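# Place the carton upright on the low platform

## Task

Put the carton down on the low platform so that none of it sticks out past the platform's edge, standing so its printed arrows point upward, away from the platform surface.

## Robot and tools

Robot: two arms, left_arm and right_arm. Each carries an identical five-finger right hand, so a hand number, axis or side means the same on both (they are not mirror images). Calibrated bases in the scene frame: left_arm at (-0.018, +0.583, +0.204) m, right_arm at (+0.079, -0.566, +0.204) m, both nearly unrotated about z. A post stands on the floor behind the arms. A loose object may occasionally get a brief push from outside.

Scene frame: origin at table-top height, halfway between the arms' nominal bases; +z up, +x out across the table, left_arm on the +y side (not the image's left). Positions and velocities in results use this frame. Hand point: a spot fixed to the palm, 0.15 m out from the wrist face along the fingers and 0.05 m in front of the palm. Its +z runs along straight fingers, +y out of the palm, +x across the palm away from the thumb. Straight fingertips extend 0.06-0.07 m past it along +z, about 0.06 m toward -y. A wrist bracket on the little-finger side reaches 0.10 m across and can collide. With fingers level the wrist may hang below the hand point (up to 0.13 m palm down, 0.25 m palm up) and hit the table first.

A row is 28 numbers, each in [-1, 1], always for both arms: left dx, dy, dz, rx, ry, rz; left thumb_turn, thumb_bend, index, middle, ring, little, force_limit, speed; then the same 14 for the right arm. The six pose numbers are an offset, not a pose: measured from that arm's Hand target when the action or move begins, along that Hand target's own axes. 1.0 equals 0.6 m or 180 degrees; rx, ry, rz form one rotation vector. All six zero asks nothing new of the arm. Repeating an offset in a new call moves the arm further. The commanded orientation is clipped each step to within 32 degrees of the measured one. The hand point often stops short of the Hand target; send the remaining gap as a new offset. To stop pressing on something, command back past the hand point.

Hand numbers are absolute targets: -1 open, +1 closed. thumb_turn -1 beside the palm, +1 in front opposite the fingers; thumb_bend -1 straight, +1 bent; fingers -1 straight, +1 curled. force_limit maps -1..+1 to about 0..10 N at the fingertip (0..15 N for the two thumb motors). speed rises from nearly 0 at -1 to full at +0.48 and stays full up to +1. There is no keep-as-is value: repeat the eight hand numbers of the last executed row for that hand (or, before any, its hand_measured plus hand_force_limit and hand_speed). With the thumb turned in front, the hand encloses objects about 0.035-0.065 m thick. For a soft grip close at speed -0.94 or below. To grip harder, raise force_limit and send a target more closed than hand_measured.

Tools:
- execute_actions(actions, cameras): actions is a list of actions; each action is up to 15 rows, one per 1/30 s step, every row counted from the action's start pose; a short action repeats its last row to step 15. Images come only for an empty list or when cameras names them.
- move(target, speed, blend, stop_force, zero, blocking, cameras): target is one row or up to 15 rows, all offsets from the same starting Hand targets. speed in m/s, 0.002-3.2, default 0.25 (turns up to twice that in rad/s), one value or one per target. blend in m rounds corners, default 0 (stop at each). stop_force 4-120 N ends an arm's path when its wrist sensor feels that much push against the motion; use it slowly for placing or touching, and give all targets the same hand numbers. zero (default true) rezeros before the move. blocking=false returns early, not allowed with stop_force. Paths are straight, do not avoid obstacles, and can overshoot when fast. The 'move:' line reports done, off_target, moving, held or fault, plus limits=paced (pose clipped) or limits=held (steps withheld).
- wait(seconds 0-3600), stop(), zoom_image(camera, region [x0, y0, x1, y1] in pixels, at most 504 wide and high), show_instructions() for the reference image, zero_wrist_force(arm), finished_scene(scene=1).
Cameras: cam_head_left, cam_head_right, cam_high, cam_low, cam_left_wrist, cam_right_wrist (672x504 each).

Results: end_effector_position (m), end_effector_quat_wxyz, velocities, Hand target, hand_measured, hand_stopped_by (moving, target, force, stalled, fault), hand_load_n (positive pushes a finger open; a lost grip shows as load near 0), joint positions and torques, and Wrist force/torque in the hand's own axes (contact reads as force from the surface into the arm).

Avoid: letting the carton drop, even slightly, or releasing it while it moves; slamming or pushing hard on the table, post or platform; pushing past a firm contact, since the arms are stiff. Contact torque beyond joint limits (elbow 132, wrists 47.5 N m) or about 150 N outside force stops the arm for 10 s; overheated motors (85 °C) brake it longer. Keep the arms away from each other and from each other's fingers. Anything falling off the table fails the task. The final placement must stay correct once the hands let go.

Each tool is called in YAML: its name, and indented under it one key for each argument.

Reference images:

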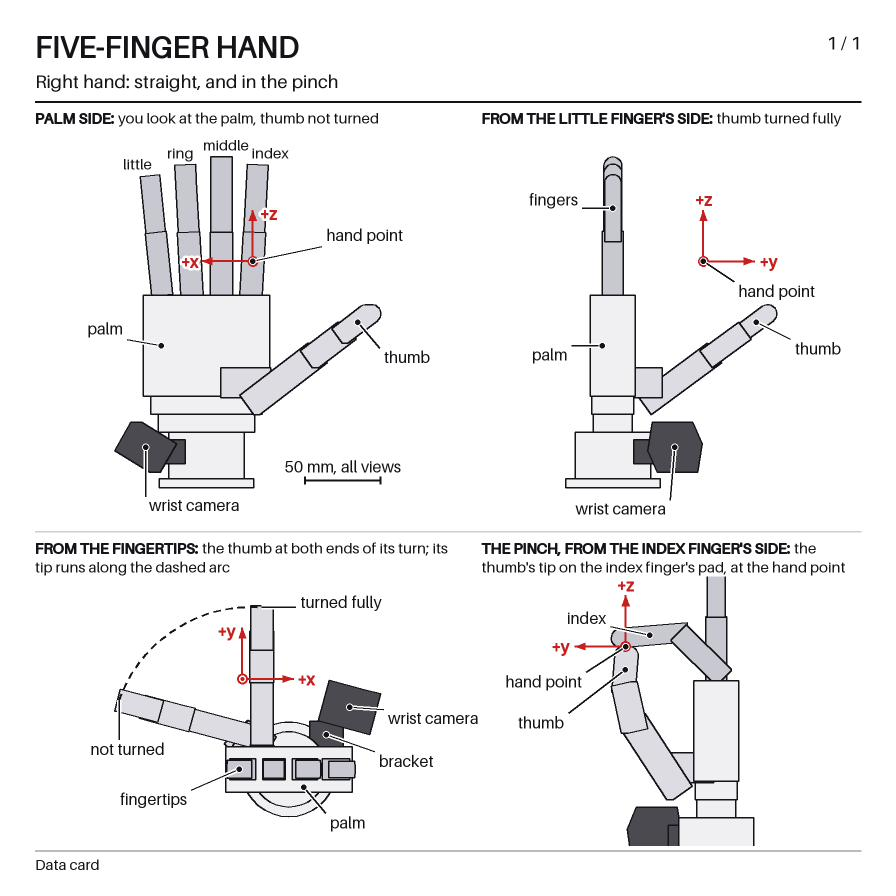

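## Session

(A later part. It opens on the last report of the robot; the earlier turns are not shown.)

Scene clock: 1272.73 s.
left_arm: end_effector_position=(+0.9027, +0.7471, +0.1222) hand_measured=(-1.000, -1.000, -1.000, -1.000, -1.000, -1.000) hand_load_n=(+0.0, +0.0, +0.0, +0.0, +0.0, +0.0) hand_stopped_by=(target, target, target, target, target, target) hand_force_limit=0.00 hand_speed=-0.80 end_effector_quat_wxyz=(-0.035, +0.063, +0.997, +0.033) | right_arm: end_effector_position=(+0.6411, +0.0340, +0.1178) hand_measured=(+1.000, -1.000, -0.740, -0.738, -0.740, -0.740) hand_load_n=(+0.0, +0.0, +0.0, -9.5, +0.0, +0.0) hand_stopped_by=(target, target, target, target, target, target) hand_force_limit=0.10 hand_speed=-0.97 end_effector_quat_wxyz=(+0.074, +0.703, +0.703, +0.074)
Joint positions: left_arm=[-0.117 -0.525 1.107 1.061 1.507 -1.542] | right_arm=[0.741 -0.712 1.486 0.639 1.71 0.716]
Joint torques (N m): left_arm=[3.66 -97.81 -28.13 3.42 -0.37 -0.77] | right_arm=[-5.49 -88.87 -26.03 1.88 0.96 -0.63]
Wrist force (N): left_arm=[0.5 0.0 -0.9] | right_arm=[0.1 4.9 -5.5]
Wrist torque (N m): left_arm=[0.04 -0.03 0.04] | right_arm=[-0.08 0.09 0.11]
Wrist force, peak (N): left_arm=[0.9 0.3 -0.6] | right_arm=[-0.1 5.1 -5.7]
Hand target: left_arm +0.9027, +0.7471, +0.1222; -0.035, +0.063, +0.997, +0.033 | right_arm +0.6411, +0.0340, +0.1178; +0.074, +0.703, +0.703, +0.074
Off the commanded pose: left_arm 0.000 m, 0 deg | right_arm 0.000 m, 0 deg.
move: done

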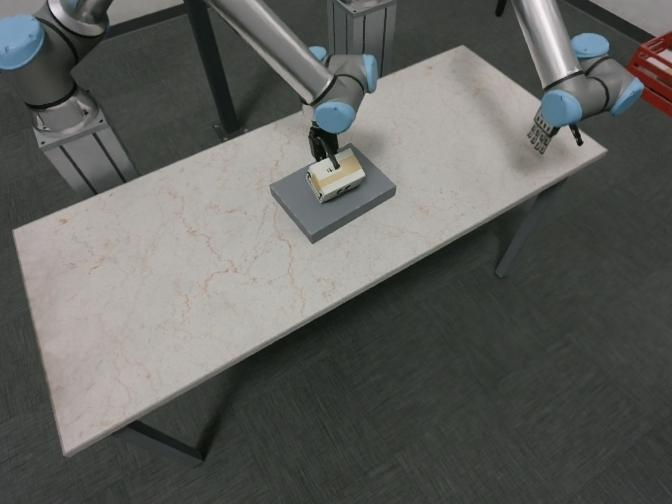

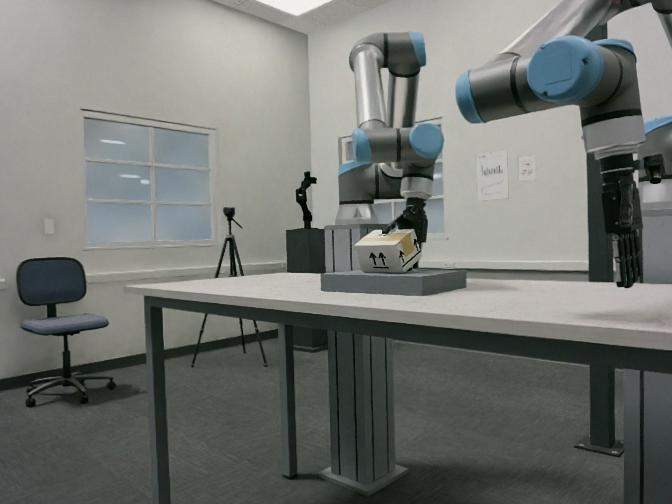

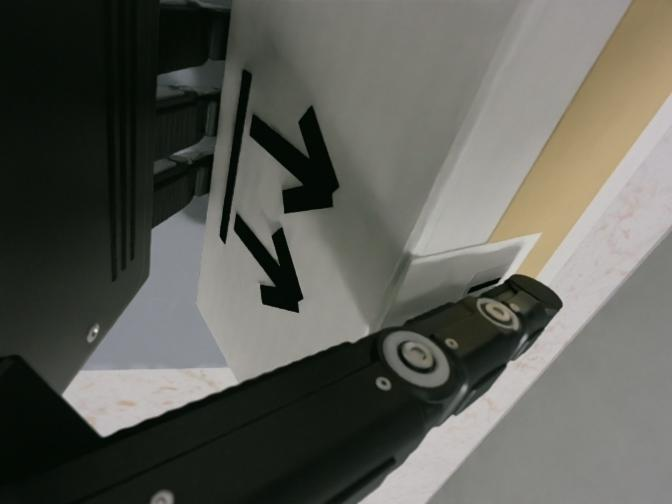

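move:
  target:
    - [0,0,0,0,0,0,-1,-1,-1,-1,-1,-1,0,-0.8, 0,-0.0008,-0.0121,0,0,0,1,-1,-0.74,-0.74,-0.74,-0.74,0.1,-0.97]
    - [0,0,0,0,0,0,-1,-1,-1,-1,-1,-1,0,-0.8, 0,-0.0168,-0.0155,0,0,0,1,-1,-0.74,-0.74,-0.74,-0.74,0.1,-0.97]
  cameras: ["cam_high","cam_low","cam_right_wrist"]
  speed: 0.01

zoom_image:
  camera: "cam_low"
  region: [340, 180, 460, 300]

Scene clock: 1296.30 s.
left_arm: end_effector_position=(+0.9027, +0.7471, +0.1222) hand_measured=(-1.000, -1.000, -1.000, -1.000, -1.000, -1.000) hand_load_n=(+0.0, +0.0, +0.0, +0.0, +0.0, +0.0) hand_stopped_by=(target, target, target, target, target, target) hand_force_limit=0.00 hand_speed=-0.80 end_effector_quat_wxyz=(-0.035, +0.063, +0.997, +0.033) | right_arm: end_effector_position=(+0.6292, +0.0340, +0.1248) hand_measured=(+1.000, -1.000, -0.740, -0.738, -0.740, -0.740) hand_load_n=(+0.0, +0.0, +0.5, +0.0, +0.0, +0.0) hand_stopped_by=(target, target, target, target, target, target) hand_force_limit=0.10 hand_speed=-0.97 end_effector_quat_wxyz=(+0.074, +0.703, +0.703, +0.074)
Joint positions: left_arm=[-0.117 -0.525 1.107 1.061 1.507 -1.542] | right_arm=[0.752 -0.728 1.504 0.639 1.712 0.727]
Joint torques (N m): left_arm=[0.8 -97.55 -28.97 3.62 -0.13 -0.67] | right_arm=[7 -100.12 -20.7 0.43 2.52 1.08]
Wrist force (N): left_arm=[0.4 0.2 -0.5] | right_arm=[-0.2 -0.3 -0.2]
Wrist torque (N m): left_arm=[0.05 -0.03 0.04] | right_arm=[0.07 0.02 -0.13]
Wrist force, peak (N): left_arm=[0.5 0.2 -1.0] | right_arm=[-0.5 5.1 -6.1]
Hand target: left_arm +0.9027, +0.7471, +0.1222; -0.035, +0.063, +0.997, +0.033 | right_arm +0.6293, +0.0340, +0.1248; +0.074, +0.703, +0.703, +0.074
Off the commanded pose: left_arm 0.000 m, 0 deg | right_arm 0.000 m, 0 deg.
move: done

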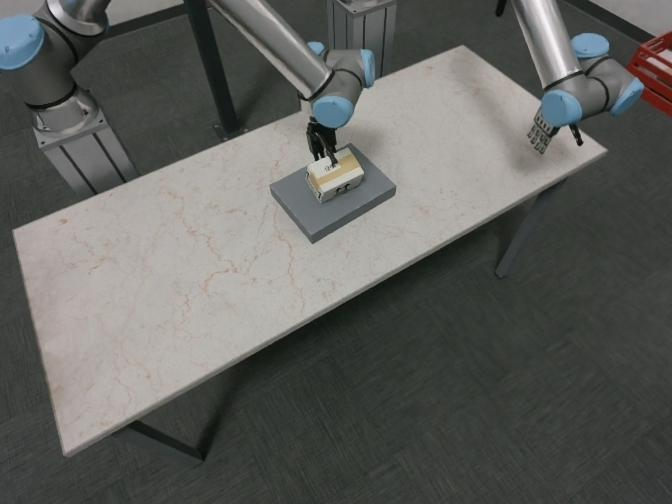

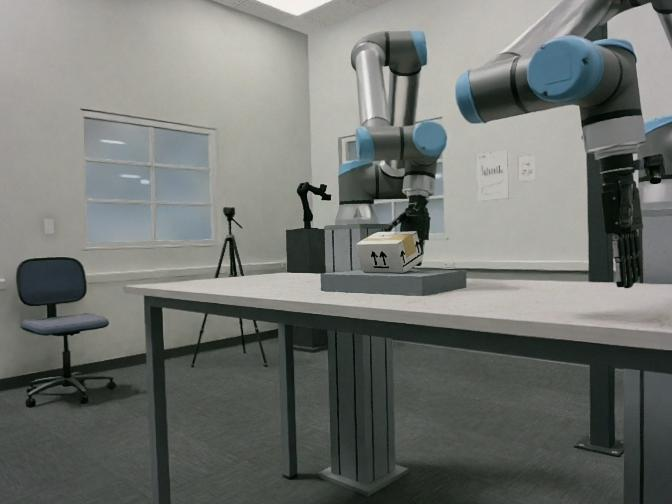

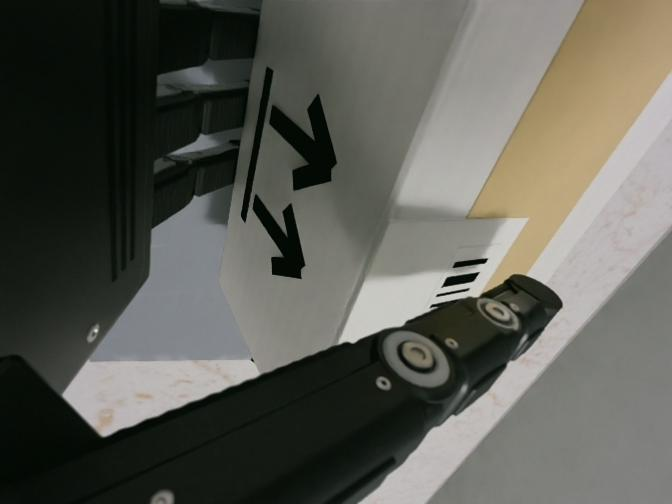

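Scaled by 4.200.

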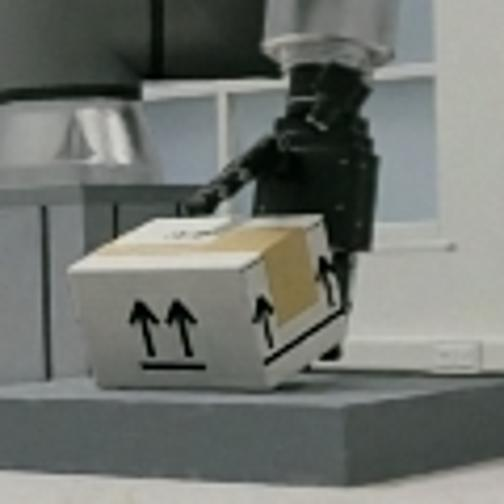

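move:
  target: [0,0,0,0,0,0,-1,-1,-1,-1,-1,-1,0,-0.8, 0,-0.0206,0.0007,0,0,0,1,-1,-0.74,-0.74,-0.74,-0.74,0.1,-0.97]
  cameras: ["cam_high","cam_low","cam_right_wrist"]
  speed: 0.008

zoom_image:
  camera: "cam_low"
  region: [340, 180, 460, 300]

Scene clock: 1306.77 s.
left_arm: end_effector_position=(+0.9027, +0.7471, +0.1222) hand_measured=(-1.000, -1.000, -1.000, -1.000, -1.000, -1.000) hand_load_n=(+0.0, +0.0, +0.0, +0.0, +0.0, +0.0) hand_stopped_by=(target, target, target, target, target, target) hand_force_limit=0.00 hand_speed=-0.80 end_effector_quat_wxyz=(-0.035, +0.063, +0.997, +0.033) | right_arm: end_effector_position=(+0.6172, +0.0340, +0.1218) hand_measured=(+1.000, -1.000, -0.740, -0.738, -0.740, -0.740) hand_load_n=(+0.0, +0.0, +0.0, +1.0, +0.5, +0.0) hand_stopped_by=(target, target, target, target, target, target) hand_force_limit=0.10 hand_speed=-0.97 end_effector_quat_wxyz=(+0.074, +0.703, +0.703, +0.074)
Joint positions: left_arm=[-0.117 -0.525 1.107 1.061 1.507 -1.542] | right_arm=[0.763 -0.732 1.521 0.628 1.713 0.738]
Joint torques (N m): left_arm=[3.88 -98.09 -29.28 4.02 0.1 -1.06] | right_arm=[8.41 -105.34 -19.74 0.39 2.29 1.28]
Wrist force (N): left_arm=[0.3 0.1 -0.8] | right_arm=[0.3 -0.8 0.0]
Wrist torque (N m): left_arm=[0.05 0.00 0.03] | right_arm=[0.03 -0.04 -0.11]
Wrist force, peak (N): left_arm=[0.4 0.4 -1.0] | right_arm=[-0.6 -0.4 -1.4]
Hand target: left_arm +0.9027, +0.7471, +0.1222; -0.035, +0.063, +0.997, +0.033 | right_arm +0.6173, +0.0340, +0.1218; +0.074, +0.703, +0.703, +0.074
Off the commanded pose: left_arm 0.000 m, 0 deg | right_arm 0.000 m, 0 deg.
move: done

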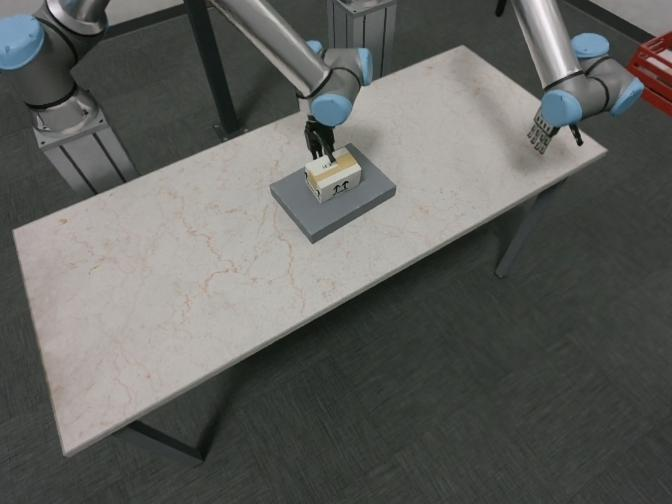

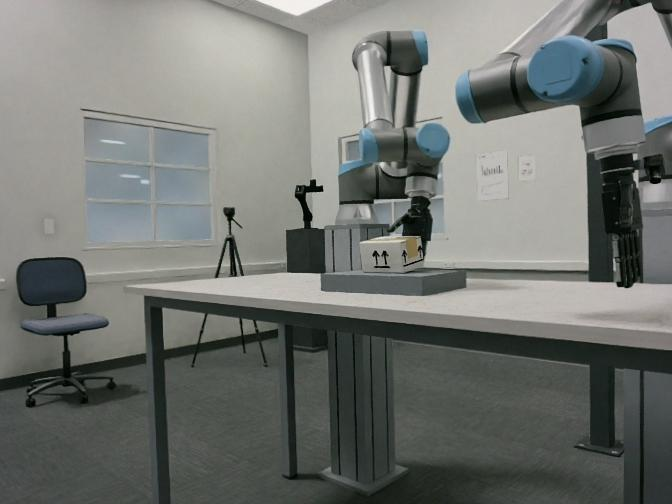

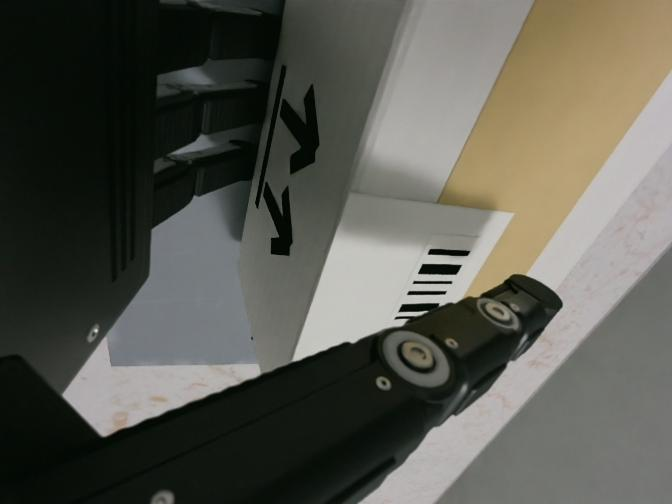

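Scaled by 4.200.

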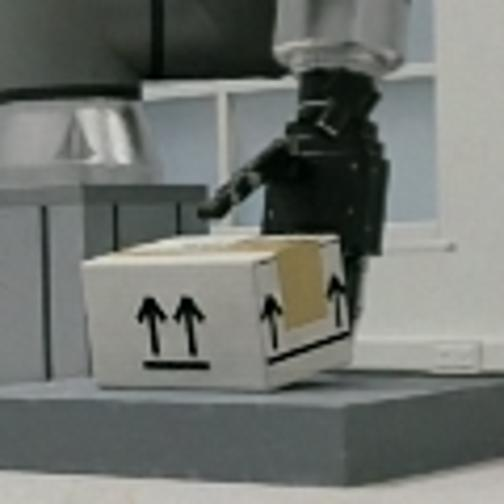

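move:
  target: [0,0,0,0,0,0,-1,-1,-1,-1,-1,-1,0,-0.8, 0,-0.02,-0.004,0,0,0,1,-1,-0.74,-0.74,-0.74,-0.74,0.1,-0.97]
  cameras: ["cam_high","cam_low","cam_right_wrist"]
  speed: 0.006

zoom_image:
  camera: "cam_low"
  region: [340, 180, 460, 300]

zoom_image:
  camera: "cam_high"
  region: [240, 80, 420, 260]

Scene clock: 1315.63 s.
left_arm: end_effector_position=(+0.9027, +0.7471, +0.1222) hand_measured=(-1.000, -1.000, -1.000, -1.000, -1.000, -1.000) hand_load_n=(+0.0, +0.0, +0.0, +0.0, +0.0, +0.0) hand_stopped_by=(target, target, target, target, target, target) hand_force_limit=0.00 hand_speed=-0.80 end_effector_quat_wxyz=(-0.035, +0.063, +0.997, +0.033) | right_arm: end_effector_position=(+0.6050, +0.0340, +0.1216) hand_measured=(+1.000, -1.000, -0.740, -0.738, -0.740, -0.740) hand_load_n=(+0.0, +0.0, +0.0, +0.0, +0.0, +0.0) hand_stopped_by=(target, target, target, target, target, target) hand_force_limit=0.10 hand_speed=-0.97 end_effector_quat_wxyz=(+0.074, +0.703, +0.703, +0.074)
Joint positions: left_arm=[-0.117 -0.525 1.107 1.061 1.507 -1.542] | right_arm=[0.774 -0.74 1.538 0.62 1.715 0.749]
Joint torques (N m): left_arm=[5.4 -97.67 -30.72 4.01 0.44 -0.96] | right_arm=[8.97 -102.02 -17.71 0.12 2.32 1.25]
Wrist force (N): left_arm=[0.5 0.2 -0.6] | right_arm=[-0.2 0.0 -1.5]
Wrist torque (N m): left_arm=[0.05 -0.03 0.04] | right_arm=[0.08 0.06 -0.13]
Wrist force, peak (N): left_arm=[0.7 0.4 -0.7] | right_arm=[0.0 -0.2 -1.9]
Hand target: left_arm +0.9027, +0.7471, +0.1222; -0.035, +0.063, +0.997, +0.033 | right_arm +0.6050, +0.0340, +0.1216; +0.074, +0.703, +0.703, +0.074
Off the commanded pose: left_arm 0.000 m, 0 deg | right_arm 0.000 m, 0 deg.
move: done

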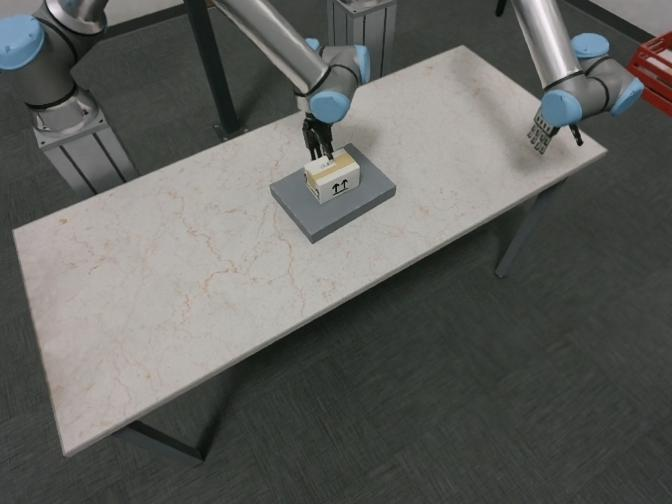

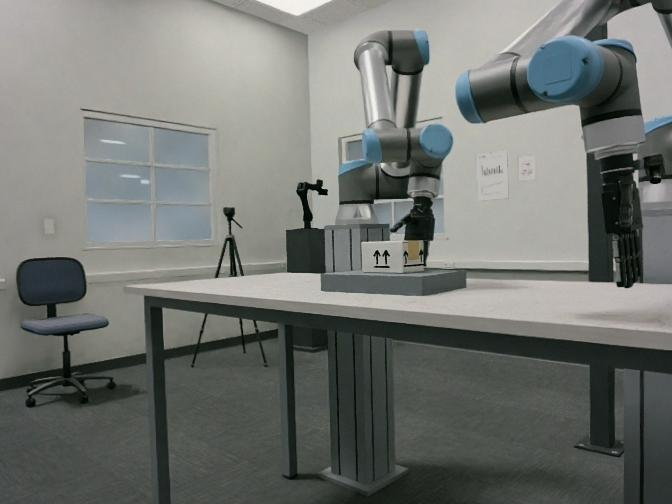

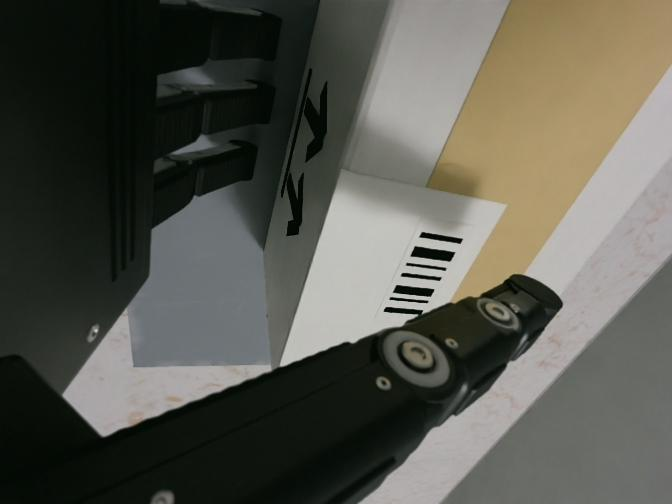

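Scaled by 4.200.

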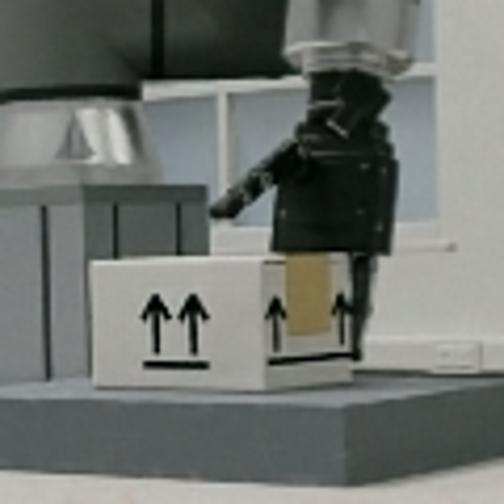

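Scaled by 2.800.

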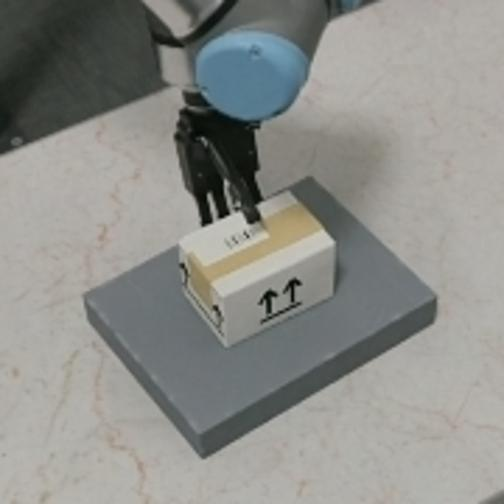

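move:
  target:
    - [0,0,0,0,0,0,-1,-1,-1,-1,-1,-1,0,-0.8, 0,-0.0815,-0.0173,0,0,0,1,-1,-0.74,-0.74,-0.74,-0.74,0.1,-0.97]
    - [0,0,0,0,0,0,-1,-1,-1,-1,-1,-1,0,-0.8, 0,-0.0122,-0.3433,0,0,0,1,-1,-0.74,-0.74,-0.74,-0.74,0.1,-0.97]
  cameras: ["all"]
  speed: [0.04,0.12]
  blend: [0.01,0]

zoom_image:
  camera: "cam_high"
  region: [240, 80, 420, 260]

Scene clock: 1328.03 s.
left_arm: end_effector_position=(+0.9027, +0.7471, +0.1222) hand_measured=(-1.000, -1.000, -1.000, -1.000, -1.000, -1.000) hand_load_n=(+0.0, +0.0, +0.0, +0.0, +0.0, +0.0) hand_stopped_by=(target, target, target, target, target, target) hand_force_limit=0.00 hand_speed=-0.80 end_effector_quat_wxyz=(-0.035, +0.063, +0.997, +0.033) | right_arm: end_effector_position=(+0.5551, +0.0342, +0.3217) hand_measured=(+1.000, -1.000, -0.740, -0.738, -0.740, -0.740) hand_load_n=(+0.0, +0.0, +0.0, +0.0, +0.0, +0.0) hand_stopped_by=(target, target, target, target, target, target) hand_force_limit=0.10 hand_speed=-0.97 end_effector_quat_wxyz=(+0.074, +0.703, +0.703, +0.074)
Joint positions: left_arm=[-0.117 -0.525 1.107 1.061 1.507 -1.542] | right_arm=[0.823 -0.979 1.542 0.861 1.723 0.798]
Joint torques (N m): left_arm=[6.51 -95.28 -29.78 3.4 -0.13 -1.08] | right_arm=[11.88 -80.63 -19.87 0.86 -0.46 1.65]
Wrist force (N): left_arm=[0.1 -0.2 -0.7] | right_arm=[0.4 -0.2 -1.7]
Wrist torque (N m): left_arm=[0.01 0.02 0.01] | right_arm=[0.05 -0.02 -0.10]
Wrist force, peak (N): left_arm=[0.7 0.2 -0.9] | right_arm=[-0.2 0.6 -3.0]
Hand target: left_arm +0.9027, +0.7471, +0.1222; -0.035, +0.063, +0.997, +0.033 | right_arm +0.5549, +0.0341, +0.3216; +0.074, +0.703, +0.703, +0.074
Off the commanded pose: left_arm 0.000 m, 0 deg | right_arm 0.000 m, 0 deg.
move: done

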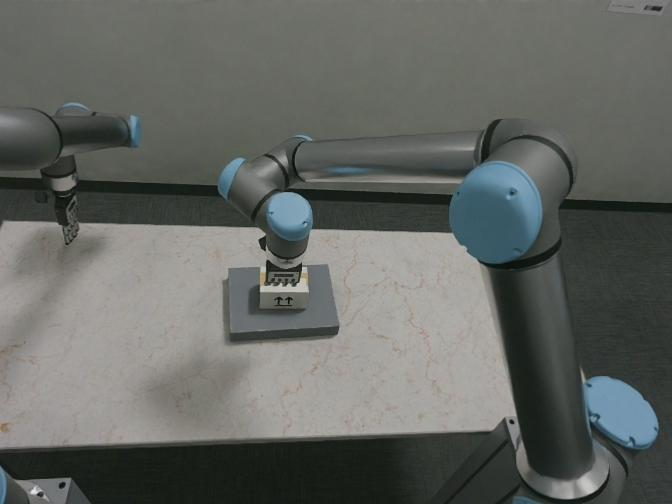

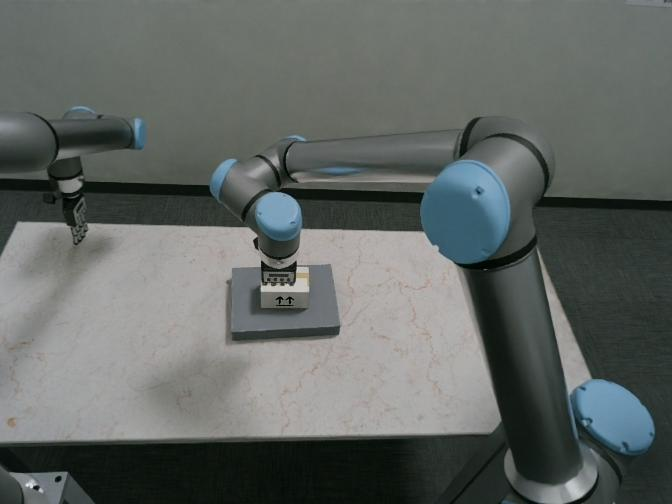

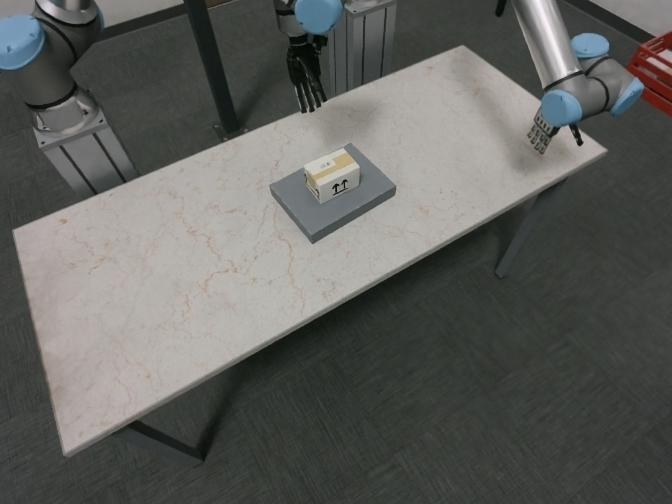

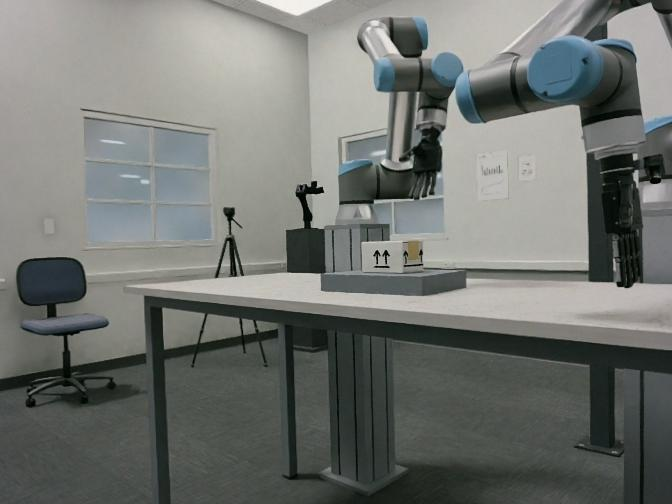

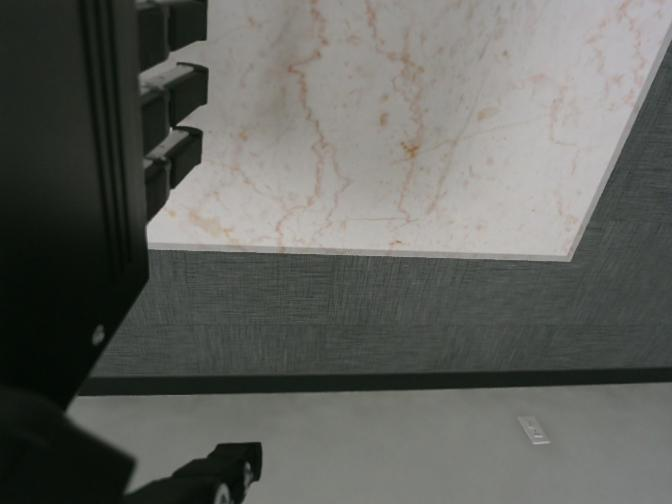

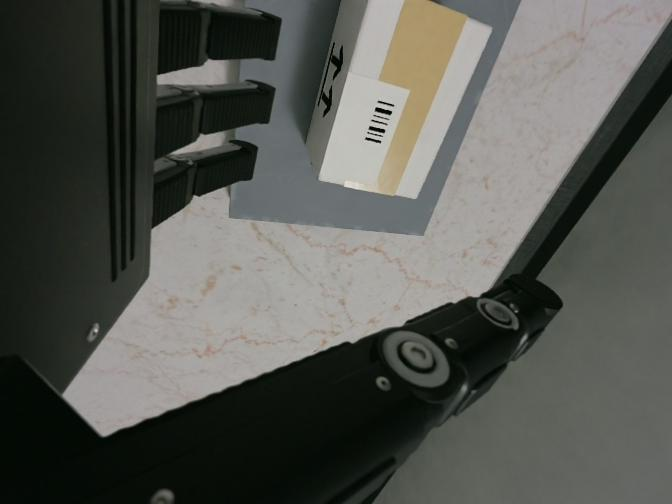

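Scaled by 2.800.

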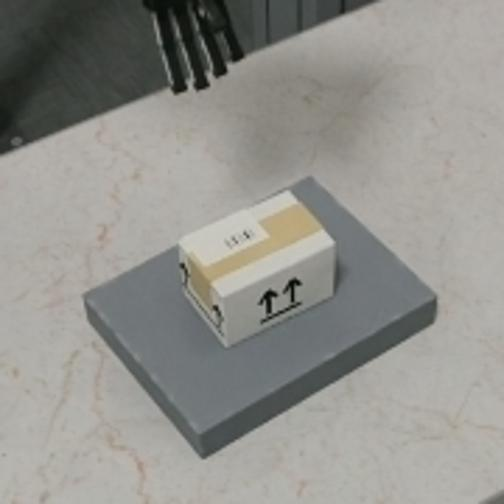

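finished_scene:

The scene is finished: the task was done.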